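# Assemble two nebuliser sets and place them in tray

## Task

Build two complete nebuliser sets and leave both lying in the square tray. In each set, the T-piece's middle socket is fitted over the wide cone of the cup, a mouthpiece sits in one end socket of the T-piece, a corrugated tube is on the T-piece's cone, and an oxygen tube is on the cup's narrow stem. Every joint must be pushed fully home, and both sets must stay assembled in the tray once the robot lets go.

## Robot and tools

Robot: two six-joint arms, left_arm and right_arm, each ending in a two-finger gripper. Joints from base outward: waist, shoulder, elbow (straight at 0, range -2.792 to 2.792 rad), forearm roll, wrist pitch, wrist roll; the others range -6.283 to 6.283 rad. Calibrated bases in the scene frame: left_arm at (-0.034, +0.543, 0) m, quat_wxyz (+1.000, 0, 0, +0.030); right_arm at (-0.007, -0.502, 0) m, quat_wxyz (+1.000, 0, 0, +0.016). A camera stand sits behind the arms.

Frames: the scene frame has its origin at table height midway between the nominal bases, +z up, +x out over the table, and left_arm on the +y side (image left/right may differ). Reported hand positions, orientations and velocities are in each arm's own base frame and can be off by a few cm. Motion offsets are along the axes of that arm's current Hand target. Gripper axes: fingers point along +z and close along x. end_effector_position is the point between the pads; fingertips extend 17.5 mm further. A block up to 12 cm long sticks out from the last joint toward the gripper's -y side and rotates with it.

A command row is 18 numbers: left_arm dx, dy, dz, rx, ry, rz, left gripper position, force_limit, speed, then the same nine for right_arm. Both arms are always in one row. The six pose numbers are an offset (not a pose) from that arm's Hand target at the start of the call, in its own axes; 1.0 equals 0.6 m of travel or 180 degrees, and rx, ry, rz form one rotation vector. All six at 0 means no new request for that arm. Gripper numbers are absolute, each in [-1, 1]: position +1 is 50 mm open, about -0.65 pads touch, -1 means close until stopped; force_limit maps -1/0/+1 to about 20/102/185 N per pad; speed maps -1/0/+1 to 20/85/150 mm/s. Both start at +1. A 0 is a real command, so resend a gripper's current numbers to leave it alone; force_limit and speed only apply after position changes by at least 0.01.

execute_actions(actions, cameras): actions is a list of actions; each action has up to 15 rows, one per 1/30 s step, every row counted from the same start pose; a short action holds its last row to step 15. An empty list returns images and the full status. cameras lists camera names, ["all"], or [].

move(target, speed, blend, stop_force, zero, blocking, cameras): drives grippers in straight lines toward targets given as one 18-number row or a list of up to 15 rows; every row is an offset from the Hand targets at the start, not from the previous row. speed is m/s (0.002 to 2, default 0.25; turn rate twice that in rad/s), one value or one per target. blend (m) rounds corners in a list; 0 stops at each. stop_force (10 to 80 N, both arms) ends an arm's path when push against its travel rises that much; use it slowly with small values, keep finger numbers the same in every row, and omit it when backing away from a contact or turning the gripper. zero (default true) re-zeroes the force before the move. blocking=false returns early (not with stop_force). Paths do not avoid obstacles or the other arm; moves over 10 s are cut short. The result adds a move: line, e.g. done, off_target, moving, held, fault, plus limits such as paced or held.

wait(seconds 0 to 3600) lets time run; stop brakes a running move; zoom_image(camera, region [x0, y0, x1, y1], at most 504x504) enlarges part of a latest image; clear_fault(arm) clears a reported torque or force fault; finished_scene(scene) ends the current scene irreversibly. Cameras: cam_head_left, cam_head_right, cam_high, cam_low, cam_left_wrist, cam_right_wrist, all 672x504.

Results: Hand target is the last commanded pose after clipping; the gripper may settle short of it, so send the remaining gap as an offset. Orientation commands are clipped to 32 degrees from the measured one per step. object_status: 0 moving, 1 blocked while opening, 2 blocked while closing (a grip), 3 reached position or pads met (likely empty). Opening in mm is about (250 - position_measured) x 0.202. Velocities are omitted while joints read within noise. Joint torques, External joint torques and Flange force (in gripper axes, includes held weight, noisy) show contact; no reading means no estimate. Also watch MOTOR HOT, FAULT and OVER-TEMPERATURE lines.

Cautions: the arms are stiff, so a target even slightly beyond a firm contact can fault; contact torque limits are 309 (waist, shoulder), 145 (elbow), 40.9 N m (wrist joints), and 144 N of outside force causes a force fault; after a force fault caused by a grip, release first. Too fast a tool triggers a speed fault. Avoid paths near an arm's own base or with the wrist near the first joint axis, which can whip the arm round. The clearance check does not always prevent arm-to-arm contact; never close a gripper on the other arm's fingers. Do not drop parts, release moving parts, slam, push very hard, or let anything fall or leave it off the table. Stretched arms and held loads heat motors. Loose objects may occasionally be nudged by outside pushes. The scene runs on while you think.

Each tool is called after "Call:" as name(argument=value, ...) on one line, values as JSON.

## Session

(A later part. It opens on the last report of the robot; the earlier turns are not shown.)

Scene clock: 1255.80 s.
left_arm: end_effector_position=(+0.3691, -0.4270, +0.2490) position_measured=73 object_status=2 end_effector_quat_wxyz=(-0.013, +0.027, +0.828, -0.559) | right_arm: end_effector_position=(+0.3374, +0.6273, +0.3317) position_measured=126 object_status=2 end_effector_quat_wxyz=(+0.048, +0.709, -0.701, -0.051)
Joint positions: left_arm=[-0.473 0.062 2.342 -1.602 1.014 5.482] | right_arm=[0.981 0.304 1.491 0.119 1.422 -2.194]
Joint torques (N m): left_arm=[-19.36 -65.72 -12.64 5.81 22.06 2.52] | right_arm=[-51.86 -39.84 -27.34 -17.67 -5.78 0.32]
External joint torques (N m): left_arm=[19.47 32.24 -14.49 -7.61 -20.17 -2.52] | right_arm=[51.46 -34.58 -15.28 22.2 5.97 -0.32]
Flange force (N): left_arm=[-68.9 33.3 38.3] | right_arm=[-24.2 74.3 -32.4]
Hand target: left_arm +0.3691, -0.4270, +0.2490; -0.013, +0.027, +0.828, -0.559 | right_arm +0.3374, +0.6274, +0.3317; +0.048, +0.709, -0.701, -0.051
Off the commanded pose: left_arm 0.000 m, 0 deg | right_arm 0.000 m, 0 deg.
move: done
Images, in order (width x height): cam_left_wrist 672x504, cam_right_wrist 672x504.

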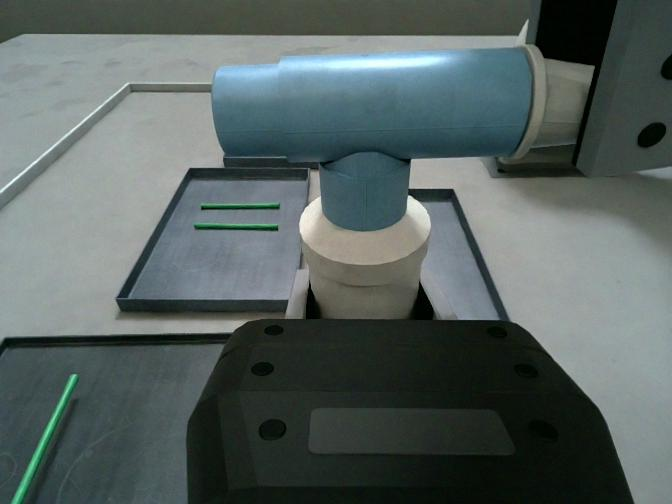

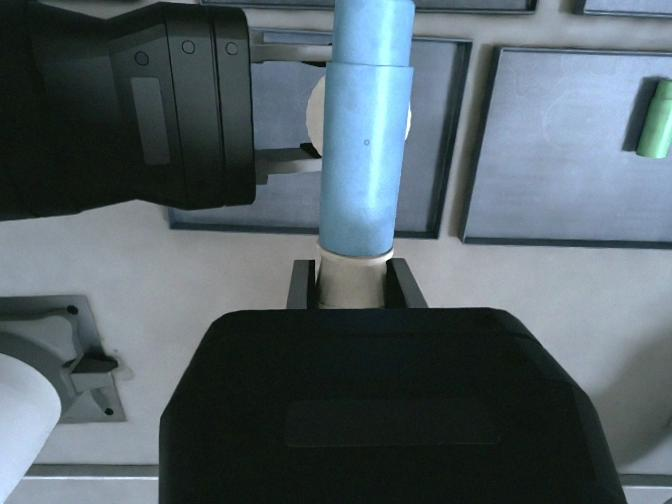

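Call:
move(target=[[0,0,0,0,0,0,-1,0.8,-0.6,-0.0003,0.0062,0.0008,0,0,0,-1,0.8,-0.6],[0,0,0,0,0,0,-1,0.8,-0.6,-0.0003,0.0062,0.0008,0,0,0,0.5,0.8,-0.6],[0,0,0,0,0,0,-1,0.8,-0.6,0,0.026,-0.161,0,0,0,0.5,0.8,-0.6]], speed=[0.03,0.05,0.15], cameras=["cam_right_wrist","cam_left_wrist"])

Call:
zoom_image(camera="cam_left_wrist", region=[420, 0, 672, 200])

Scene clock: 1261.07 s.
left_arm: end_effector_position=(+0.3691, -0.4270, +0.2490) position_measured=73 object_status=2 end_effector_quat_wxyz=(-0.013, +0.027, +0.828, -0.559) | right_arm: end_effector_position=(+0.3353, +0.6268, +0.4297) position_measured=78 object_status=3 end_effector_quat_wxyz=(+0.048, +0.709, -0.701, -0.051)
Joint positions: left_arm=[-0.473 0.062 2.342 -1.602 1.014 5.482] | right_arm=[0.983 0.279 1.347 0.118 1.59 -2.172]
Joint torques (N m): left_arm=[1.61 -35.74 -27.42 -1.37 1.55 -0.12] | right_arm=[-2.44 -72.3 -41.93 4.44 0.32 0.03]
External joint torques (N m): left_arm=[-1.55 2.4 0.39 -0.42 0.34 0.12] | right_arm=[2.36 -0.47 -1.55 0.19 -0.14 -0.03]
Flange force (N): left_arm=[-1.1 3.3 6.3] | right_arm=[-4.0 1.7 -2.1]
Hand target: left_arm +0.3691, -0.4270, +0.2490; -0.013, +0.027, +0.828, -0.559 | right_arm +0.3354, +0.6269, +0.4295; +0.048, +0.709, -0.701, -0.051
Off the commanded pose: left_arm 0.000 m, 0 deg | right_arm 0.000 m, 0 deg.
move: done
Images, in order (width x height): cam_left_wrist 672x504, cam_right_wrist 672x504.

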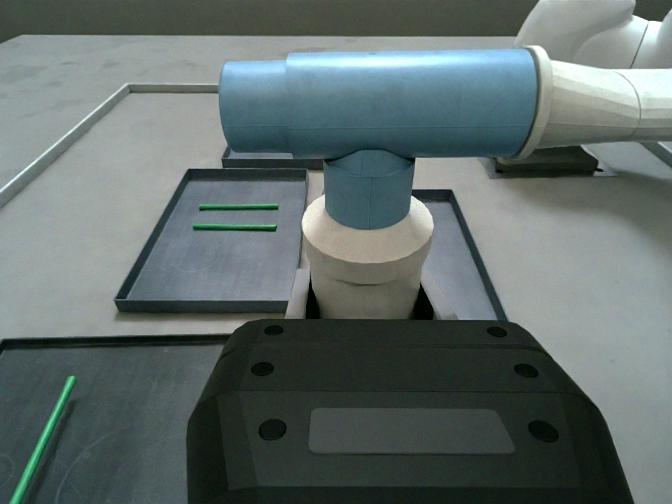

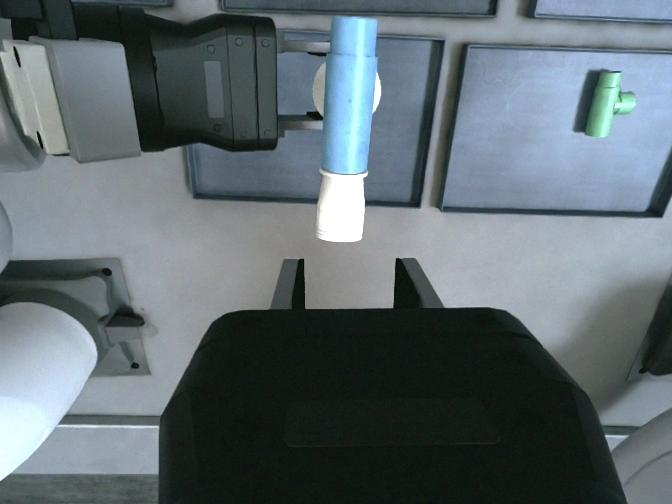

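Scaled by 2.000 from the camera's image (finer frame: 960x720).

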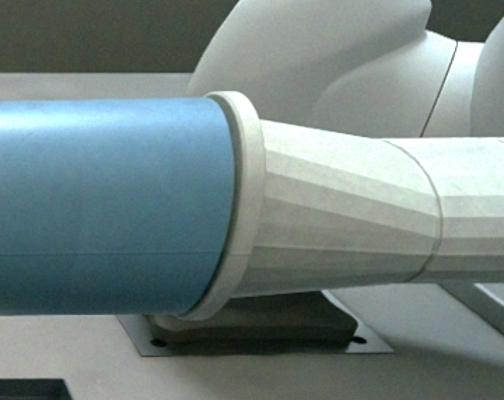

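Call:
move(target=[[0,0,0,0,0,0,-1,0.8,-0.6,0.2,0,-0.05,0.044,0,0,0.5,0.8,-0.6],[0,0,0,0,0,0,-1,0.8,-0.6,0.7,0.01,0,0.044,0,0,0.5,0.8,-0.6]], speed=0.35, blend=[0.04,0])

Scene clock: 1271.67 s.
left_arm: end_effector_position=(+0.3691, -0.4270, +0.2490) position_measured=73 object_status=2 end_effector_quat_wxyz=(-0.013, +0.027, +0.828, -0.559) | right_arm: end_effector_position=(+0.3340, +0.2069, +0.4283) position_measured=78 object_status=3 end_effector_quat_wxyz=(-0.001, +0.711, -0.703, -0.002)
Joint positions: left_arm=[-0.473 0.062 2.342 -1.602 1.014 5.482] | right_arm=[0.463 -0.273 1.899 0.005 1.515 -2.69]
Joint torques (N m): left_arm=[1.49 -35.36 -27.27 -1.38 1.56 -0.15] | right_arm=[-2.73 -13.56 -42.29 4.14 0.11 0]
External joint torques (N m): left_arm=[-1.57 2.05 0.13 -0.43 0.35 0.15] | right_arm=[2.6 -1.46 -1.54 0.21 -0.18 0]
Flange force (N): left_arm=[-1.0 2.6 6.0] | right_arm=[-5.7 3.4 -2.4]
Hand target: left_arm +0.3691, -0.4270, +0.2490; -0.013, +0.027, +0.828, -0.559 | right_arm +0.3340, +0.2068, +0.4283; -0.001, +0.711, -0.703, -0.002
Off the commanded pose: left_arm 0.000 m, 0 deg | right_arm 0.000 m, 0 deg.
move: done

Call:
move(target=[[0,0,0,0,0,0,-1,0.8,-0.6,0.2,-0.04,0.1,0,0,0.5,0.5,0.8,-0.6],[0,0,0,0,0,0,-1,0.8,-0.6,0.396,-0.082,0.297,0,0,-0.986,0.5,0.8,-0.6]], speed=0.4, blend=[0.05,0], cameras=["cam_right_wrist"])

Scene clock: 1280.07 s.
left_arm: end_effector_position=(+0.3691, -0.4270, +0.2490) position_measured=73 object_status=2 end_effector_quat_wxyz=(-0.013, +0.027, +0.828, -0.559) | right_arm: end_effector_position=(+0.3856, -0.0294, +0.2490) position_measured=78 object_status=3 end_effector_quat_wxyz=(-0.002, +0.719, +0.695, +0.001)
Joint positions: left_arm=[-0.473 0.062 2.342 -1.602 1.014 5.482] | right_arm=[-0.169 -0.209 2.183 0.005 1.169 -0.138]
Joint torques (N m): left_arm=[1.77 -35.85 -27.44 -1.38 1.53 -0.16] | right_arm=[-2.12 -16.25 -38.92 3.85 0.21 0.01]
External joint torques (N m): left_arm=[-1.77 2.47 0.34 -0.42 0.37 0.16] | right_arm=[2.09 -1.93 -1.39 0.19 -0.16 -0.01]
Flange force (N): left_arm=[-1.1 3.3 6.8] | right_arm=[5.4 -0.8 -3.0]
Hand target: left_arm +0.3691, -0.4270, +0.2490; -0.013, +0.027, +0.828, -0.559 | right_arm +0.3856, -0.0294, +0.2490; -0.002, +0.719, +0.695, +0.001
Off the commanded pose: left_arm 0.000 m, 0 deg | right_arm 0.000 m, 0 deg.
move: done

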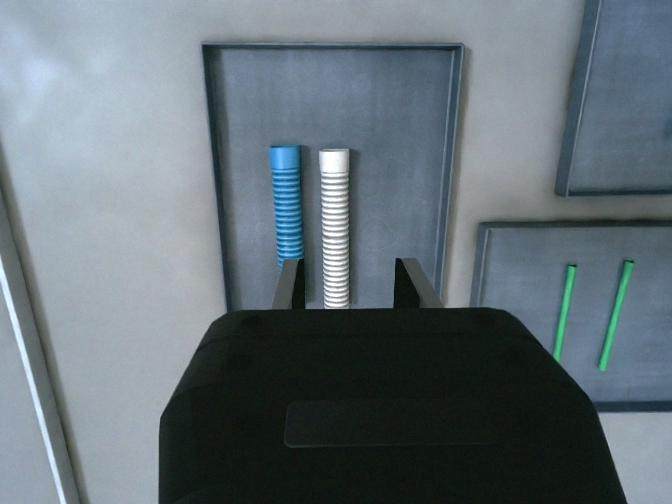

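Call:
move(target=[0,0,0,0,0,0,-1,0.8,-0.6,-0.0785,0.0065,0.248,0,0,0,0.5,0.8,-0.6], speed=0.3, cameras=["cam_right_wrist"])

Call:
zoom_image(camera="cam_right_wrist", region=[250, 100, 450, 310])

Scene clock: 1285.30 s.
left_arm: end_effector_position=(+0.3691, -0.4270, +0.2490) position_measured=73 object_status=2 end_effector_quat_wxyz=(-0.013, +0.027, +0.828, -0.559) | right_arm: end_effector_position=(+0.3878, -0.0759, +0.1000) position_measured=78 object_status=3 end_effector_quat_wxyz=(-0.002, +0.719, +0.695, +0.001)
Joint positions: left_arm=[-0.473 0.062 2.342 -1.602 1.014 5.482] | right_arm=[-0.284 -0.023 2.345 0.006 0.821 -0.255]
Joint torques (N m): left_arm=[1.57 -35.4 -27.39 -1.35 1.56 -0.12] | right_arm=[-1.86 -28.12 -30.92 2.97 0.21 0.03]
External joint torques (N m): left_arm=[-1.71 2.11 0.34 -0.46 0.35 0.13] | right_arm=[1.76 -1.29 -1.09 0.23 -0.17 -0.03]
Flange force (N): left_arm=[-0.6 2.7 6.3] | right_arm=[4.3 0.7 -2.6]
Hand target: left_arm +0.3691, -0.4270, +0.2490; -0.013, +0.027, +0.828, -0.559 | right_arm +0.3878, -0.0759, +0.1000; -0.002, +0.719, +0.695, +0.001
Off the commanded pose: left_arm 0.000 m, 0 deg | right_arm 0.000 m, 0 deg.
move: done

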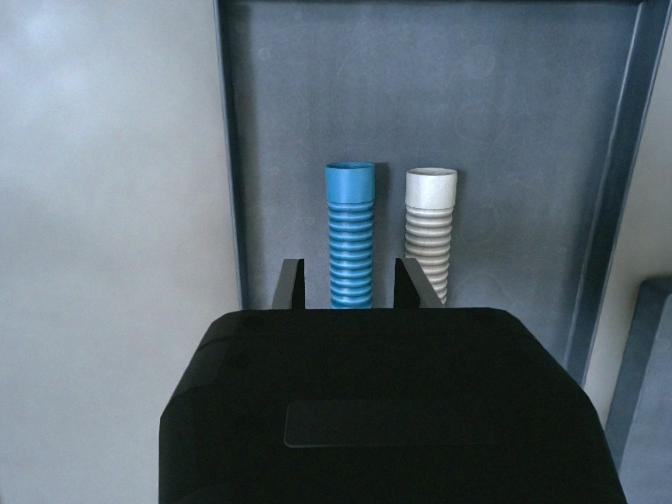

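Scaled by 2.400 from the camera's image (finer frame: 960x720).

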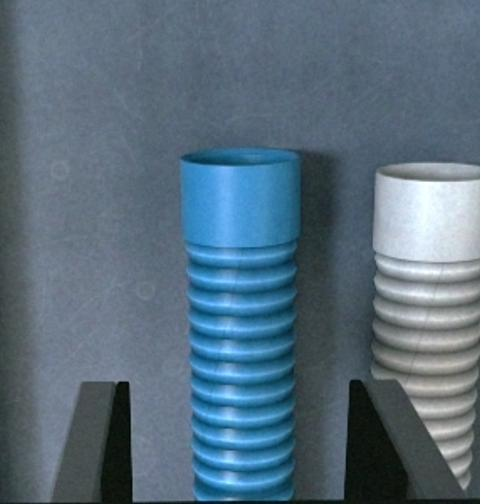

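Call:
move(target=[[0,0,0,0,0,0,-1,0.8,-0.6,0,-0.005,0.07,0,0,-0.005,0.5,0.8,-0.6],[0,0,0,0,0,0,-1,0.8,-0.6,0,-0.005,0.127,0,0,-0.005,0.5,0.8,-0.6]], speed=[0.15,0.05], cameras=["cam_right_wrist"])

Call:
zoom_image(camera="cam_right_wrist", region=[250, 100, 450, 310])

Scene clock: 1291.10 s.
left_arm: end_effector_position=(+0.3691, -0.4270, +0.2490) position_measured=73 object_status=2 end_effector_quat_wxyz=(-0.013, +0.027, +0.828, -0.559) | right_arm: end_effector_position=(+0.3847, -0.0754, +0.0238) position_measured=78 object_status=3 end_effector_quat_wxyz=(-0.002, +0.713, +0.701, +0.001)
Joint positions: left_arm=[-0.473 0.062 2.342 -1.602 1.014 5.482] | right_arm=[-0.285 0.107 2.414 0.007 0.623 -0.273]
Joint torques (N m): left_arm=[1.79 -35.69 -27.25 -1.35 1.59 -0.14] | right_arm=[-2 -34.83 -24.73 2.38 0.21 -0.02]
External joint torques (N m): left_arm=[-1.85 2.45 0.03 -0.46 0.31 0.14] | right_arm=[2.03 -1.99 -0.82 0.18 -0.16 0.02]
Flange force (N): left_arm=[-1.4 2.8 7.1] | right_arm=[5.3 -0.1 -4.0]
Hand target: left_arm +0.3691, -0.4270, +0.2490; -0.013, +0.027, +0.828, -0.559 | right_arm +0.3847, -0.0754, +0.0238; -0.002, +0.713, +0.701, +0.001
Off the commanded pose: left_arm 0.000 m, 0 deg | right_arm 0.000 m, 0 deg.
move: done

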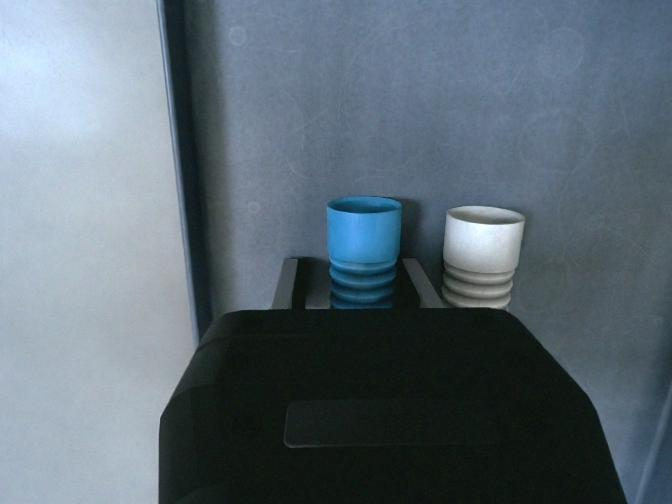

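Scaled by 2.400 from the camera's image (finer frame: 960x720).

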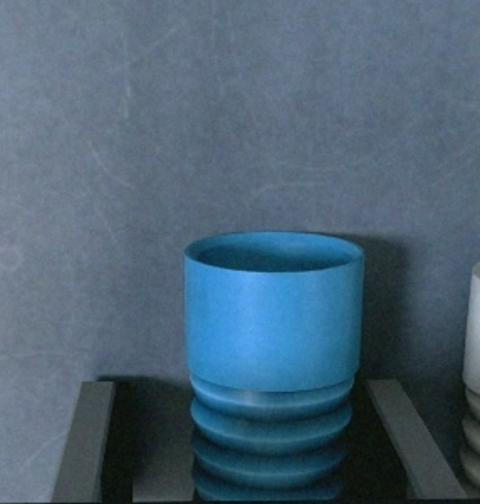

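Call:
move(target=[[0,0,0,0,0,0,-1,0.8,-0.6,0.007,0,0,0,0,0,0.5,0.8,-0.6],[0,0,0,0,0,0,-1,0.8,-0.6,0.007,0,0,0,0,0,-1,0.8,-0.6],[0,0,0,0,0,0,-1,0.8,-0.6,0.007,0,-0.3,0,0,0,-1,0.8,-0.6],[0,0,0,0,0,0,-1,0.8,-0.6,0.667,0.19,-0.59,0,0,0,-1,0.8,-0.6]], speed=[0.05,0.05,0.2,0.3], blend=[0,0,0.04,0], cameras=["cam_right_wrist","cam_head_left"])

Scene clock: 1306.40 s.
left_arm: end_effector_position=(+0.3691, -0.4270, +0.2490) position_measured=73 object_status=2 end_effector_quat_wxyz=(-0.013, +0.027, +0.828, -0.559) | right_arm: end_effector_position=(+0.5060, +0.3210, +0.3795) position_measured=145 object_status=2 end_effector_quat_wxyz=(-0.002, +0.713, +0.701, +0.001)
Joint positions: left_arm=[-0.473 0.062 2.342 -1.602 1.014 5.482] | right_arm=[0.506 0.077 1.674 0.005 1.388 0.522]
Joint torques (N m): left_arm=[1.75 -35.57 -27.38 -1.33 1.55 -0.15] | right_arm=[-2.01 -50.2 -41.53 4.09 0.24 0.02]
External joint torques (N m): left_arm=[-1.85 2.19 0.34 -0.47 0.37 0.15] | right_arm=[1.88 -0.98 -1.55 0.25 -0.21 -0.02]
Flange force (N): left_arm=[-0.6 2.8 6.7] | right_arm=[3.3 -0.6 -2.2]
Hand target: left_arm +0.3691, -0.4270, +0.2490; -0.013, +0.027, +0.828, -0.559 | right_arm +0.5060, +0.3211, +0.3795; -0.002, +0.713, +0.701, +0.001
Off the commanded pose: left_arm 0.000 m, 0 deg | right_arm 0.000 m, 0 deg.
move: done
Images, in order (width x height): cam_head_left 672x504, cam_right_wrist 672x504.

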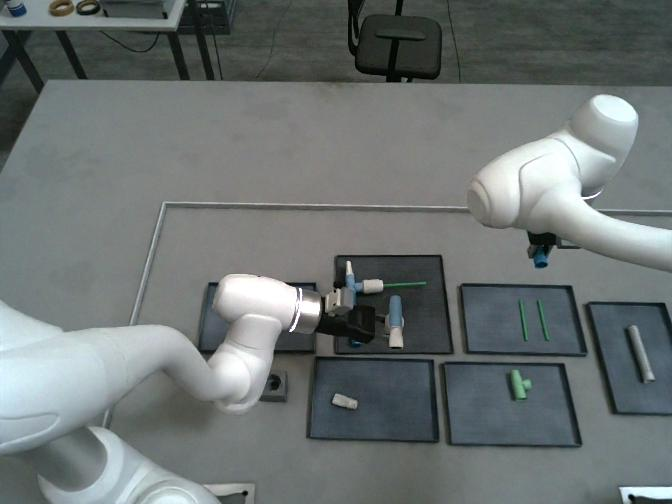

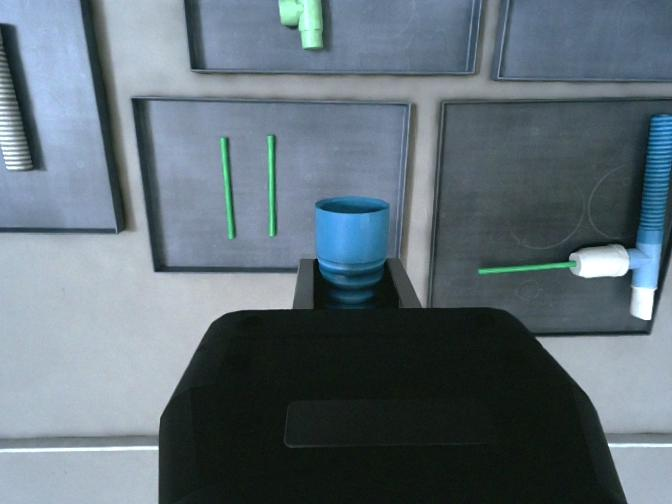

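Call:
move(target=[0,0,0,0,0,0,-1,0.8,-0.6,0.504,-0.008,0.0847,0,0,0,-1,0.8,-0.6], speed=0.25, cameras=["cam_right_wrist","cam_left_wrist","cam_low"])

Call:
zoom_image(camera="cam_right_wrist", region=[240, 0, 480, 310])

Call:
zoom_image(camera="cam_left_wrist", region=[0, 0, 300, 220])

Scene clock: 1312.53 s.
left_arm: end_effector_position=(+0.3691, -0.4270, +0.2490) position_measured=73 object_status=2 end_effector_quat_wxyz=(-0.013, +0.027, +0.828, -0.559) | right_arm: end_effector_position=(+0.5064, +0.6237, +0.3301) position_measured=145 object_status=2 end_effector_quat_wxyz=(-0.002, +0.713, +0.701, +0.001)
Joint positions: left_arm=[-0.473 0.062 2.342 -1.602 1.014 5.482] | right_arm=[0.844 0.418 1.33 0.004 1.391 0.861]
Joint torques (N m): left_arm=[1.52 -36.02 -27.27 -1.36 1.55 -0.17] | right_arm=[-2.45 -86.19 -41.72 4.15 0.22 0.05]
External joint torques (N m): left_arm=[-1.69 2.89 0.25 -0.44 0.36 0.17] | right_arm=[2.1 0.32 -1.22 0.19 -0.2 -0.05]
Flange force (N): left_arm=[-1.9 3.9 7.2] | right_arm=[4.3 0.1 -1.3]
Hand target: left_arm +0.3691, -0.4270, +0.2490; -0.013, +0.027, +0.828, -0.559 | right_arm +0.5064, +0.6238, +0.3301; -0.002, +0.713, +0.701, +0.001
Off the commanded pose: left_arm 0.000 m, 0 deg | right_arm 0.000 m, 0 deg.
move: done
Images, in order (width x height): cam_low 672x504, cam_left_wrist 672x504, cam_right_wrist 672x504.

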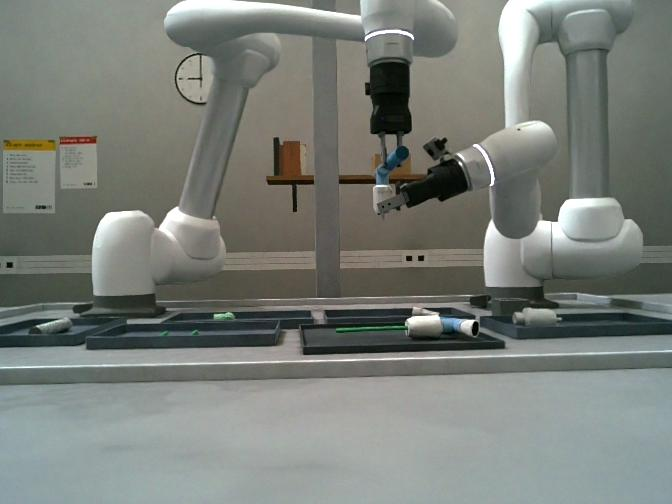

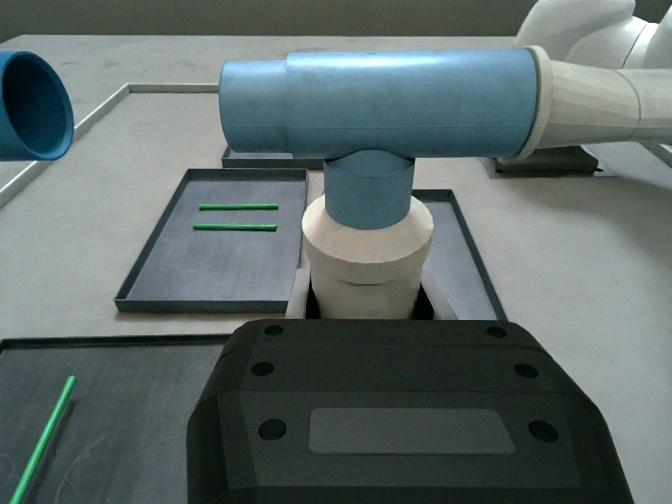

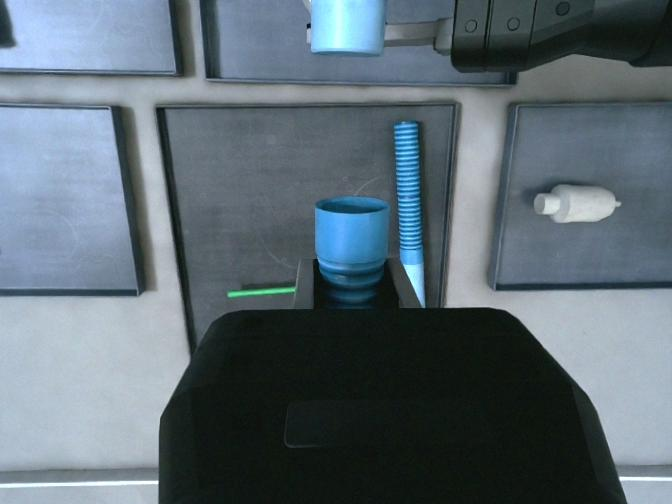

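Scaled by 1.626 from the camera's image (finer frame: 960x720).

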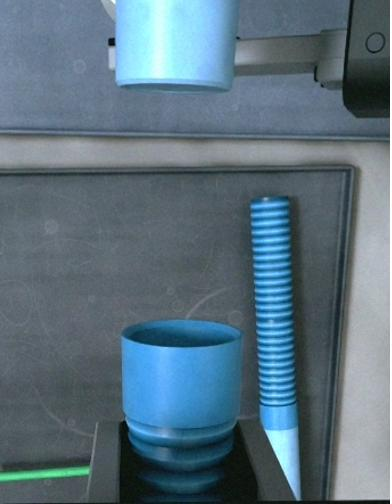

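Scaled by 1.680 from the camera's image (finer frame: 960x720).

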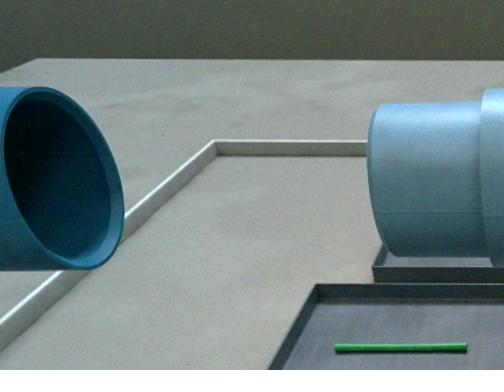

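Call:
move(target=[0,0,0,0,0,0,-1,0.8,-0.6,-0.0027,-0.05,0.0005,0,0,0,-1,0.8,-0.6], speed=0.1, cameras=["cam_right_wrist","cam_left_wrist"])

Call:
zoom_image(camera="cam_right_wrist", region=[240, 0, 480, 310])

Call:
zoom_image(camera="cam_left_wrist", region=[50, 0, 350, 220])

Scene clock: 1322.33 s.
left_arm: end_effector_position=(+0.3691, -0.4270, +0.2490) position_measured=73 object_status=2 end_effector_quat_wxyz=(-0.013, +0.027, +0.828, -0.559) | right_arm: end_effector_position=(+0.4764, +0.6227, +0.3298) position_measured=145 object_status=2 end_effector_quat_wxyz=(-0.002, +0.713, +0.701, +0.001)
Joint positions: left_arm=[-0.473 0.062 2.342 -1.602 1.014 5.482] | right_arm=[0.872 0.386 1.376 0.004 1.376 0.889]
Joint torques (N m): left_arm=[1.59 -35.48 -27.4 -1.34 1.57 -0.18] | right_arm=[-2.38 -82.01 -41.62 4.15 0.2 0]
External joint torques (N m): left_arm=[-1.7 2.23 0.5 -0.45 0.34 0.18] | right_arm=[2.34 -0.65 -1.24 0.2 -0.19 0]
Flange force (N): left_arm=[-0.5 3.2 6.5] | right_arm=[3.2 -1.3 -1.6]
Hand target: left_arm +0.3691, -0.4270, +0.2490; -0.013, +0.027, +0.828, -0.559 | right_arm +0.4764, +0.6227, +0.3298; -0.002, +0.713, +0.701, +0.001
Off the commanded pose: left_arm 0.000 m, 0 deg | right_arm 0.000 m, 0 deg.
move: done
Images, in order (width x height): cam_left_wrist 672x504, cam_right_wrist 672x504.

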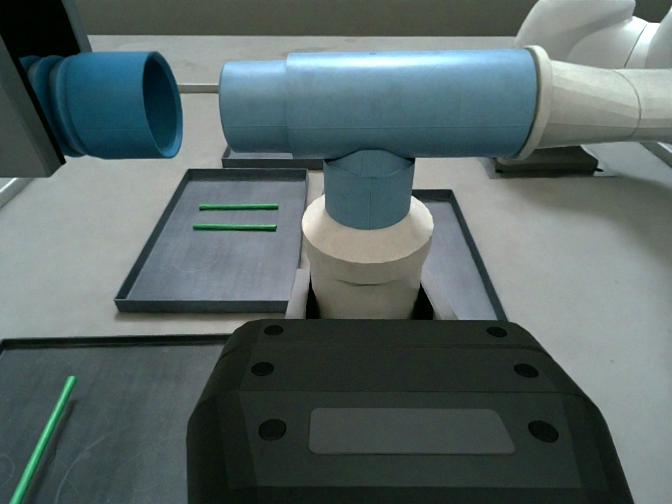

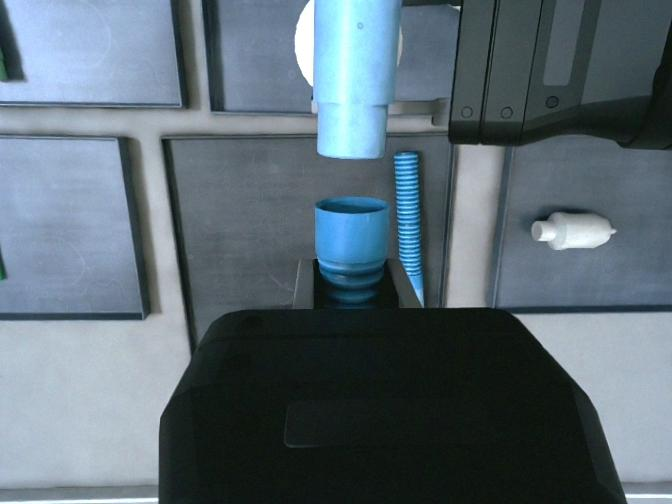

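Scaled by 1.626 from the camera's image (finer frame: 960x720).

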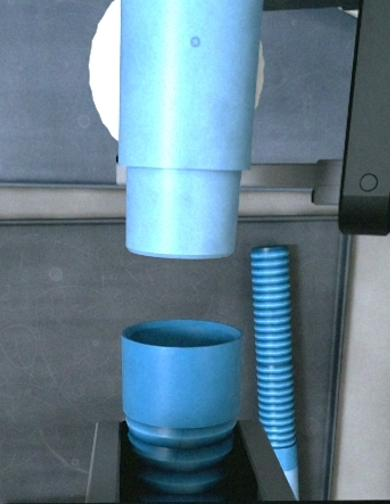

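Scaled by 1.680 from the camera's image (finer frame: 960x720).

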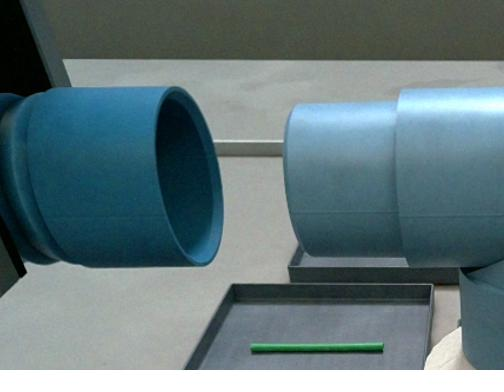

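Call:
move(target=[0,0,0,0,0,0,-1,0.8,-0.6,-0.0003,-0.064,0.0007,0,0,0,-1,0.8,-0.6], speed=0.02, stop_force=25, cameras=["cam_right_wrist","cam_left_wrist"])

Call:
zoom_image(camera="cam_right_wrist", region=[240, 0, 480, 310])

Call:
zoom_image(camera="cam_left_wrist", region=[100, 0, 400, 220])

Scene clock: 1329.27 s.
left_arm: end_effector_position=(+0.3691, -0.4270, +0.2490) position_measured=73 object_status=2 end_effector_quat_wxyz=(-0.013, +0.027, +0.828, -0.559) | right_arm: end_effector_position=(+0.4467, +0.6230, +0.3297) position_measured=145 object_status=2 end_effector_quat_wxyz=(-0.002, +0.713, +0.701, +0.002)
Joint positions: left_arm=[-0.473 0.062 2.342 -1.601 1.014 5.482] | right_arm=[0.902 0.358 1.416 0.003 1.364 0.919]
Joint torques (N m): left_arm=[14.45 -32.28 -42.27 -7.53 -4.03 -2.25] | right_arm=[19.34 -79.97 -32.8 11.55 5.91 -0.2]
External joint torques (N m): left_arm=[-14.45 -0.98 15.18 5.74 5.93 2.25] | right_arm=[-19.65 -0.26 -10.03 -7.22 -5.88 0.2]
Flange force (N): left_arm=[31.4 6.3 8.0] | right_arm=[-0.3 30.6 -3.8]
Hand target: left_arm +0.3691, -0.4270, +0.2490; -0.013, +0.027, +0.828, -0.559 | right_arm +0.4466, +0.6230, +0.3297; -0.002, +0.713, +0.701, +0.001 (not the last commanded pose)
Off the commanded pose: left_arm 0.000 m, 0 deg | right_arm 0.009 m, 0 deg.
move: contact (right_arm)
Images, in order (width x height): cam_left_wrist 672x504, cam_right_wrist 672x504.

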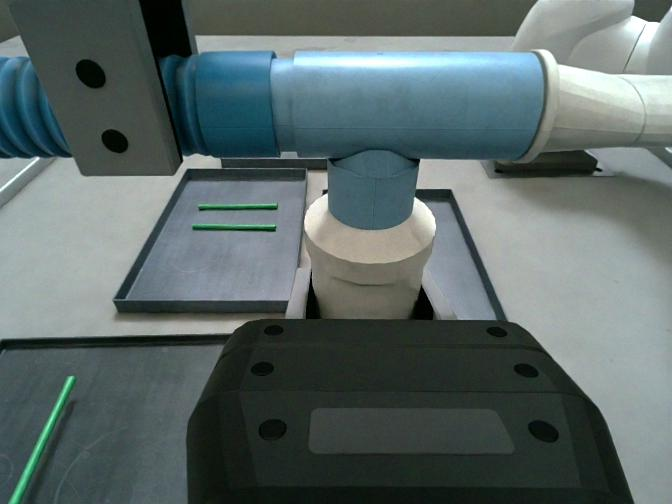

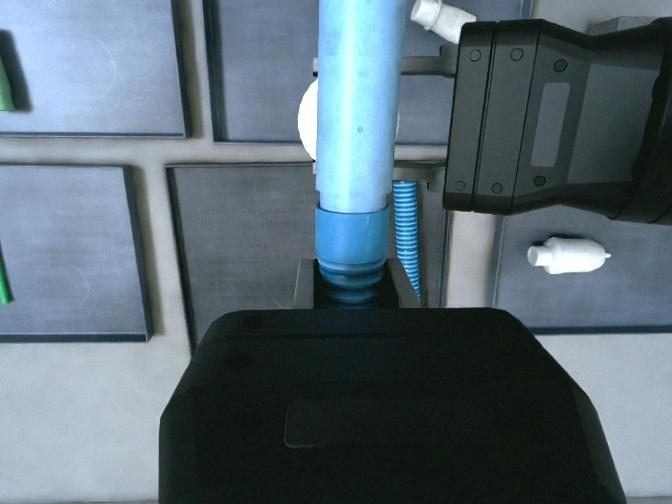

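Scaled by 1.626 from the camera's image (finer frame: 960x720).

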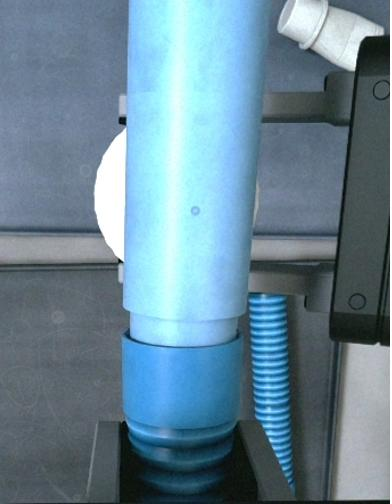

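Scaled by 1.680 from the camera's image (finer frame: 960x720).

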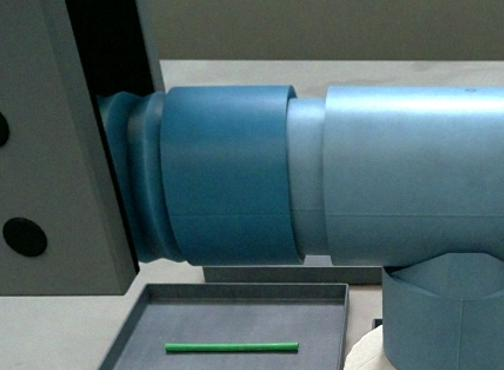

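Call:
move(target=[[0,0,0,0,0,0,-1,0.8,-0.6,-0.002,-0.0017,0,0,0.045,0,-1,0.8,-0.6],[0,0,0,0,0,0,-1,0.8,-0.6,0.002,-0.0042,0,0,-0.045,0,-1,0.8,-0.6],[0,0,0,0,0,0,-1,0.8,-0.6,-0.002,-0.0067,0,0,0.045,0,-1,0.8,-0.6],[0,0,0,0,0,0,-1,0.8,-0.6,0.0,-0.008,0,0,0,0,-1,0.8,-0.6]], speed=0.12, blend=0.001, cameras=["cam_right_wrist","cam_left_wrist"])

Call:
zoom_image(camera="cam_right_wrist", region=[240, 0, 480, 310])

Call:
zoom_image(camera="cam_left_wrist", region=[100, 0, 400, 220])

Scene clock: 1338.53 s.
left_arm: end_effector_position=(+0.3691, -0.4269, +0.2490) position_measured=73 object_status=2 end_effector_quat_wxyz=(-0.013, +0.027, +0.828, -0.559) | right_arm: end_effector_position=(+0.4418, +0.6231, +0.3297) position_measured=145 object_status=2 end_effector_quat_wxyz=(-0.002, +0.713, +0.701, +0.002)
Joint positions: left_arm=[-0.473 0.062 2.342 -1.602 1.014 5.482] | right_arm=[0.907 0.354 1.422 0.004 1.362 0.924]
Joint torques (N m): left_arm=[23.17 -33.89 -48.5 -9.82 -6.04 -2.74] | right_arm=[23.38 -77.2 -22.71 12.17 11.28 -0.91]
External joint torques (N m): left_arm=[-23.31 0.43 21.4 8.01 7.96 2.74] | right_arm=[-23.69 -2.94 -20.24 -7.83 -11.26 0.91]
Flange force (N): left_arm=[44.8 7.5 19.5] | right_arm=[9.6 42.6 -9.5]
Hand target: left_arm +0.3691, -0.4270, +0.2490; -0.013, +0.027, +0.828, -0.559 | right_arm +0.4418, +0.6231, +0.3297; -0.002, +0.713, +0.701, +0.001
Off the commanded pose: left_arm 0.000 m, 0 deg | right_arm 0.000 m, 0 deg.
move: done
Images, in order (width x height): cam_left_wrist 672x504, cam_right_wrist 672x504.

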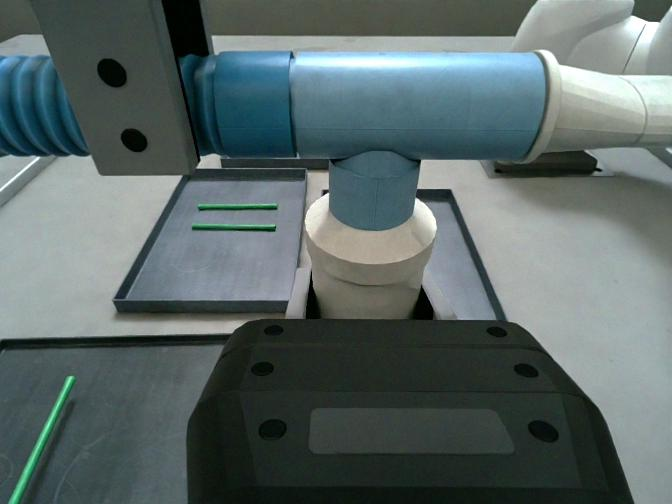

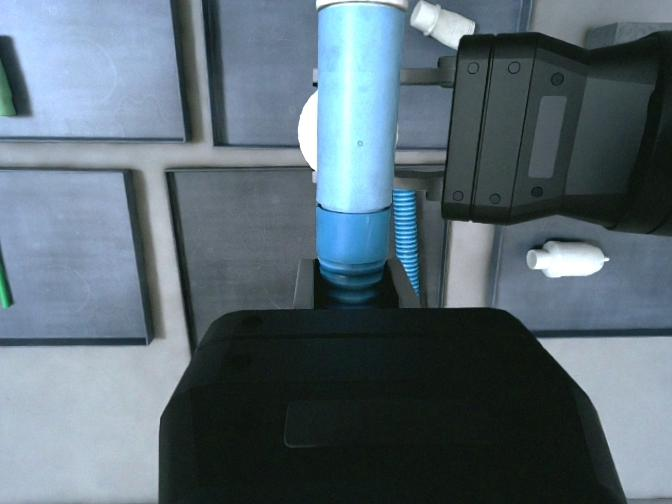

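Scaled by 1.626 from the camera's image (finer frame: 960x720).

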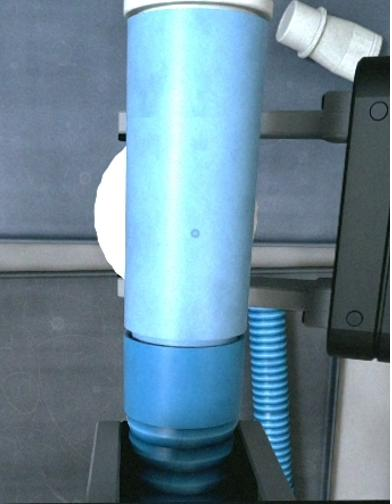

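Scaled by 1.680 from the camera's image (finer frame: 960x720).

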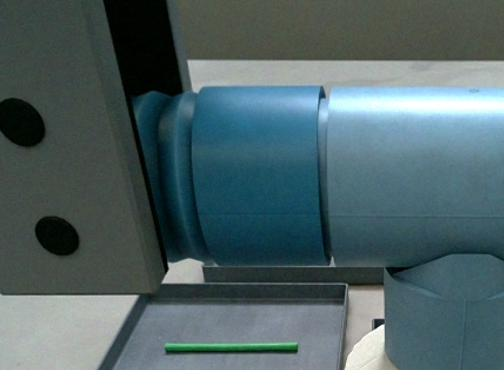

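Nearly there (~0.5–1 mm). One more twist.

Call:
move(target=[[0,0,0,0,0,0,-1,0.8,-0.6,0.002,-0.0012,0,0,-0.045,0,-1,0.8,-0.6],[0,0,0,0,0,0,-1,0.8,-0.6,-0.002,-0.003,0,0,0.045,0,-1,0.8,-0.6],[0,0,0,0,0,0,-1,0.8,-0.6,0,-0.0038,0,0,0,0,-1,0.8,-0.6]], speed=0.12, blend=0.001, cameras=["cam_right_wrist","cam_left_wrist"])

Call:
zoom_image(camera="cam_right_wrist", region=[240, 0, 480, 310])

Call:
zoom_image(camera="cam_left_wrist", region=[100, 0, 400, 220])

Scene clock: 1345.13 s.
left_arm: end_effector_position=(+0.3691, -0.4270, +0.2490) position_measured=73 object_status=2 end_effector_quat_wxyz=(-0.013, +0.027, +0.828, -0.559) | right_arm: end_effector_position=(+0.4396, +0.6231, +0.3297) position_measured=145 object_status=2 end_effector_quat_wxyz=(-0.002, +0.713, +0.701, +0.002)
Joint positions: left_arm=[-0.473 0.062 2.342 -1.602 1.014 5.482] | right_arm=[0.91 0.352 1.425 0.004 1.361 0.927]
Joint torques (N m): left_arm=[30.22 -37.62 -56.79 -13.18 -7.39 -3.13] | right_arm=[28.62 -72.15 -13.53 13.98 14.93 -0.73]
External joint torques (N m): left_arm=[-30.42 4.39 29.6 11.36 9.31 3.13] | right_arm=[-28.41 -7.14 -29.21 -9.64 -14.91 0.73]
Flange force (N): left_arm=[55.5 14.0 28.3] | right_arm=[14.8 53.9 -16.9]
Hand target: left_arm +0.3691, -0.4270, +0.2490; -0.013, +0.027, +0.828, -0.559 | right_arm +0.4396, +0.6232, +0.3297; -0.002, +0.713, +0.701, +0.001
Off the commanded pose: left_arm 0.000 m, 0 deg | right_arm 0.000 m, 0 deg.
move: done
Images, in order (width x height): cam_left_wrist 672x504, cam_right_wrist 672x504.

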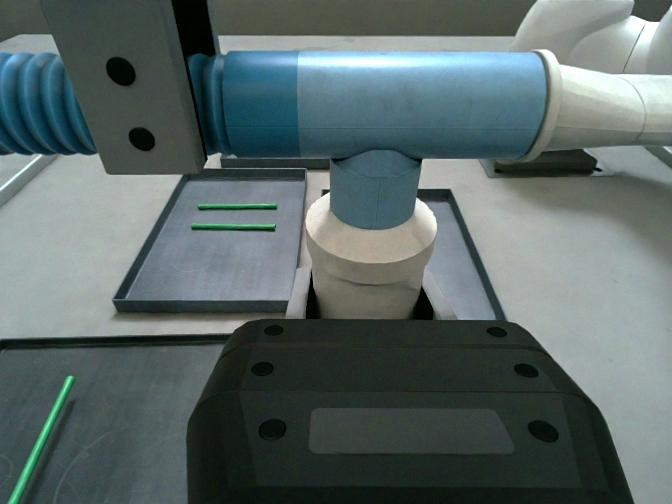

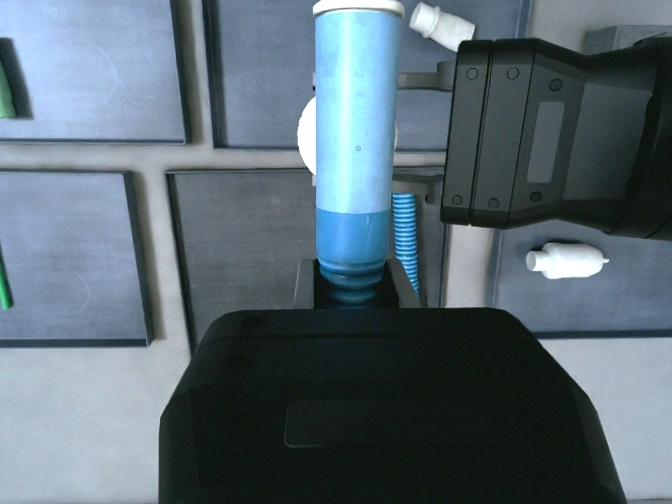

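Scaled by 1.626 from the camera's image (finer frame: 960x720).

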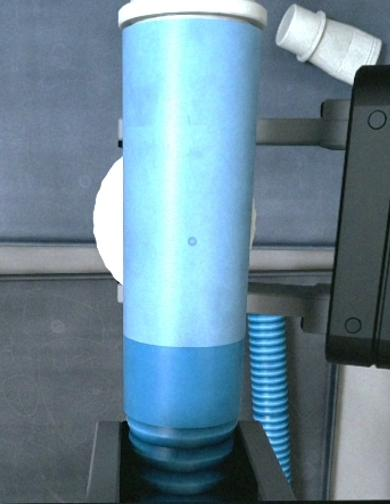

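Scaled by 1.680 from the camera's image (finer frame: 960x720).

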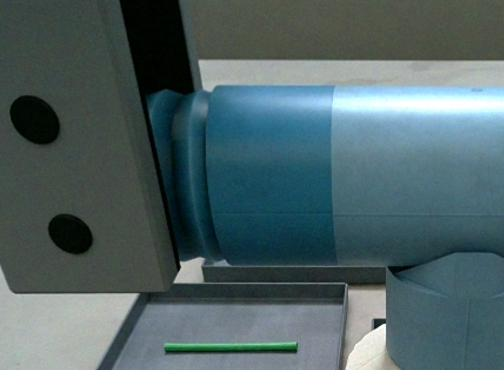

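Call:
move(target=[[0,0,0,0,0,0,-1,0.8,-0.6,0,0.0035,0,0,0,0,-1,0.8,-0.6],[0,0,0,0,0,0,-1,0.8,-0.6,0,0.0035,0,0,0,0,0.6,0.8,-0.6],[0,0,0,0,0,0,-1,0.8,-0.6,0,0.0035,-0.25,0,0,0,0.6,0.8,-0.6]], speed=[0.03,0.05,0.15], cameras=["cam_left_wrist"])

Call:
zoom_image(camera="cam_left_wrist", region=[100, 0, 400, 220])

Scene clock: 1351.03 s.
left_arm: end_effector_position=(+0.3691, -0.4270, +0.2490) position_measured=73 object_status=2 end_effector_quat_wxyz=(-0.013, +0.027, +0.828, -0.559) | right_arm: end_effector_position=(+0.4418, +0.6224, +0.4797) position_measured=63 object_status=3 end_effector_quat_wxyz=(-0.002, +0.713, +0.701, +0.001)
Joint positions: left_arm=[-0.473 0.062 2.342 -1.602 1.014 5.482] | right_arm=[0.907 0.334 1.18 0.004 1.624 0.925]
Joint torques (N m): left_arm=[1.54 -35.76 -27.37 -1.39 1.57 -0.12] | right_arm=[-2.03 -77.5 -42.5 4.21 0.23 0.02]
External joint torques (N m): left_arm=[-1.47 2.41 0.25 -0.41 0.32 0.12] | right_arm=[1.57 -0.44 -0.99 0.17 -0.22 -0.02]
Flange force (N): left_arm=[-1.4 3.2 6.1] | right_arm=[2.4 -0.8 -1.5]
Hand target: left_arm +0.3691, -0.4270, +0.2490; -0.013, +0.027, +0.828, -0.559 | right_arm +0.4418, +0.6224, +0.4797; -0.002, +0.713, +0.701, +0.001
Off the commanded pose: left_arm 0.000 m, 0 deg | right_arm 0.000 m, 0 deg.
move: done

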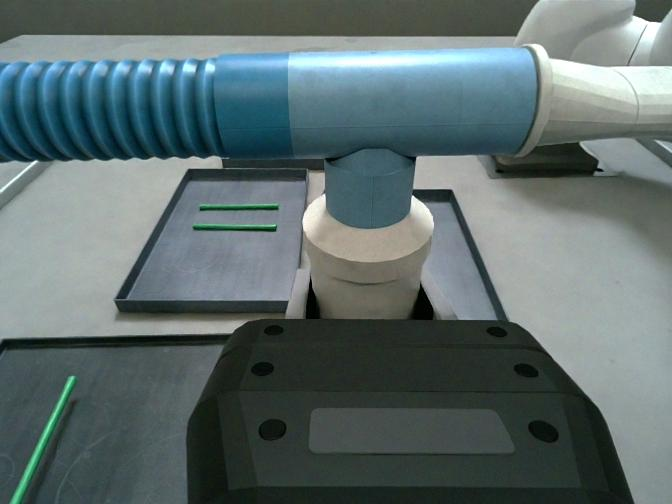

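Scaled by 1.680 from the camera's image (finer frame: 960x720).

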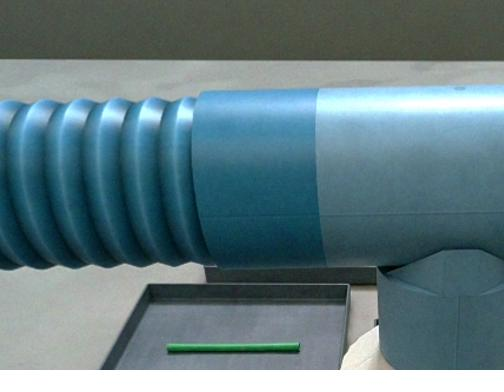

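Call:
move(target=[[0,0,0,0,0,0,-1,0.8,-0.6,-0.35,0,0,0,0,0,0.6,0.8,-0.6],[0,-0.1,-0.333,0,0,0,-1,0.8,-0.6,-0.70,0,0,0,0,0,0.6,0.8,-0.6]], speed=0.3, blend=0.05)

Call:
move(target=[[0,0,0,-0.5,0,0,-1,0.8,-0.6,0,0,0,0,0,0,-0.3,0,-0.8]], speed=0.4, cameras=["cam_head_left","cam_low"])

Scene clock: 1364.10 s.
left_arm: end_effector_position=(+0.3778, -0.2643, +0.3794) position_measured=73 object_status=2 end_effector_quat_wxyz=(-0.013, +0.027, +0.828, -0.559) | right_arm: end_effector_position=(+0.4344, +0.2025, +0.4776) position_measured=63 object_status=3 end_effector_quat_wxyz=(-0.002, +0.713, +0.701, +0.001)
Joint positions: left_arm=[-0.076 -0.152 2.242 -1.243 1.369 5.204] | right_arm=[0.361 -0.132 1.701 0.005 1.571 0.379]
Joint torques (N m): left_arm=[1.76 -19.08 -36.41 -0.84 0.94 -0.14] | right_arm=[-2.13 -28.03 -42.4 4.2 0.22 0.02]
External joint torques (N m): left_arm=[-1.84 -0.35 0.77 -0.37 0.33 0.14] | right_arm=[1.98 -1.45 -1.38 0.22 -0.19 -0.02]
Flange force (N): left_arm=[1.8 -0.9 4.4] | right_arm=[3.6 -1.9 -2.1]
Hand target: left_arm +0.3778, -0.2643, +0.3793; -0.013, +0.027, +0.828, -0.559 | right_arm +0.4344, +0.2024, +0.4776; -0.002, +0.713, +0.701, +0.001
Off the commanded pose: left_arm 0.000 m, 0 deg | right_arm 0.000 m, 0 deg.
move: done

Scene clock: 1366.50 s.
left_arm: end_effector_position=(+0.3778, -0.2642, +0.3793) position_measured=73 object_status=2 end_effector_quat_wxyz=(+0.010, +0.029, +0.981, +0.190) | right_arm: end_effector_position=(+0.4344, +0.2024, +0.4776) position_measured=198 object_status=3 end_effector_quat_wxyz=(-0.002, +0.713, +0.701, +0.001)
Joint positions: left_arm=[-0.856 -0.036 1.829 0.271 1.621 3.892] | right_arm=[0.361 -0.132 1.701 0.005 1.571 0.379]
Joint torques (N m): left_arm=[1.75 -39.57 -42.37 5.07 0.34 -0.13] | right_arm=[-2.19 -28.09 -42.43 4.14 0.19 0.02]
External joint torques (N m): left_arm=[-1.82 1.85 0.73 -0.27 0.4 0.13] | right_arm=[2.13 -1.85 -1.37 0.27 -0.15 -0.02]
Flange force (N): left_arm=[1.2 -3.8 -0.5] | right_arm=[3.7 -2.6 -2.2]
Hand target: left_arm +0.3778, -0.2643, +0.3793; +0.010, +0.029, +0.981, +0.190 | right_arm +0.4344, +0.2024, +0.4776; -0.002, +0.713, +0.701, +0.001
Off the commanded pose: left_arm 0.000 m, 0 deg | right_arm 0.000 m, 0 deg.
move: done

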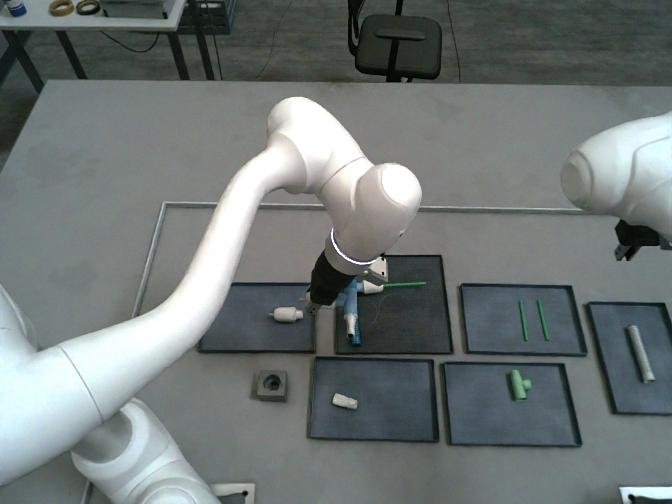

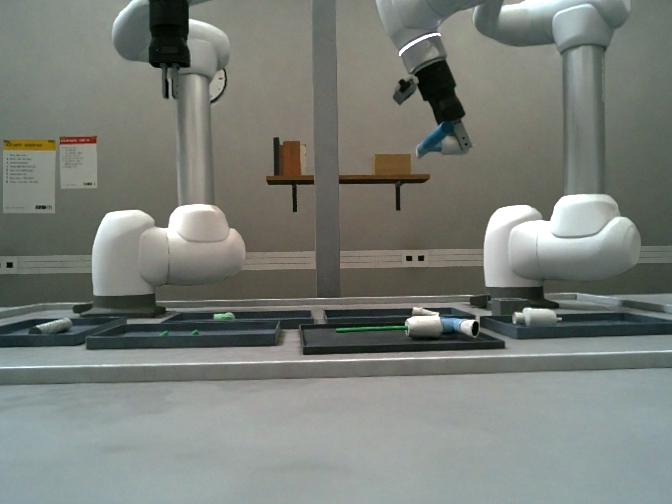

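Call:
move(target=[[0,0,0,0,0.1865,-0.464,-1,0.8,-0.6,0,0,0,0,0,0,-0.3,0,-0.8],[0,0,0,0,0.372,-0.9255,-1,0.8,-0.6,0,0,0,0,0,0,-0.3,0,-0.8]], speed=0.4, blend=[0.1,0], cameras=["cam_head_left","cam_low"])

Scene clock: 1377.13 s.
left_arm: end_effector_position=(+0.3779, -0.2643, +0.3793) position_measured=73 object_status=2 end_effector_quat_wxyz=(+0.190, +0.981, -0.034, -0.002) | right_arm: end_effector_position=(+0.4344, +0.2024, +0.4776) position_measured=198 object_status=3 end_effector_quat_wxyz=(-0.002, +0.713, +0.701, +0.001)
Joint positions: left_arm=[-0.471 -0.221 1.987 -0.368 1.234 1.268] | right_arm=[0.361 -0.132 1.701 0.005 1.571 0.379]
Joint torques (N m): left_arm=[1.76 -21.6 -43.26 3.27 -0.75 -0.15] | right_arm=[-2.1 -28.02 -42.42 4.17 0.2 0]
External joint torques (N m): left_arm=[-1.58 2.14 0.87 -0.25 0.41 0.15] | right_arm=[2.05 -1.81 -1.38 0.25 -0.15 0]
Flange force (N): left_arm=[1.1 2.8 2.8] | right_arm=[3.6 -2.5 -2.2]
Hand target: left_arm +0.3778, -0.2643, +0.3793; +0.190, +0.981, -0.034, -0.002 | right_arm +0.4344, +0.2024, +0.4776; -0.002, +0.713, +0.701, +0.001
Off the commanded pose: left_arm 0.000 m, 0 deg | right_arm 0.000 m, 0 deg.
move: done

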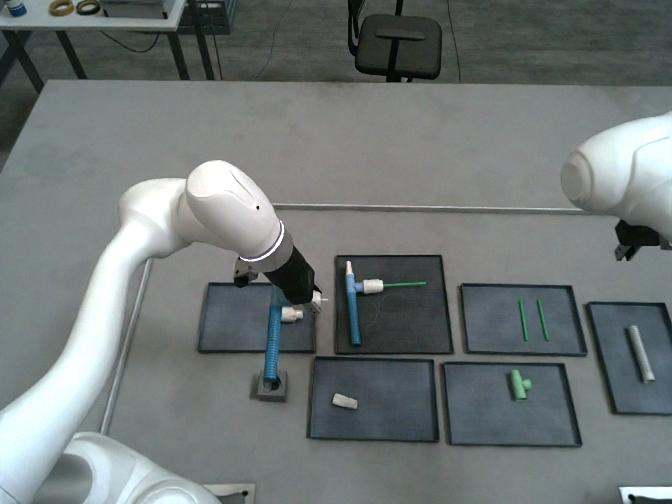

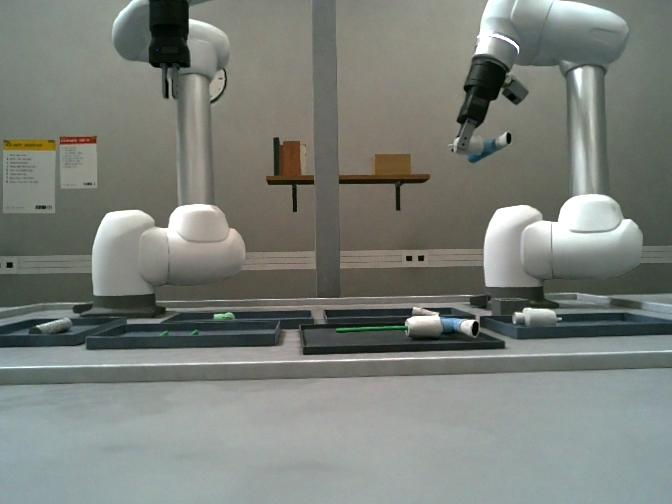

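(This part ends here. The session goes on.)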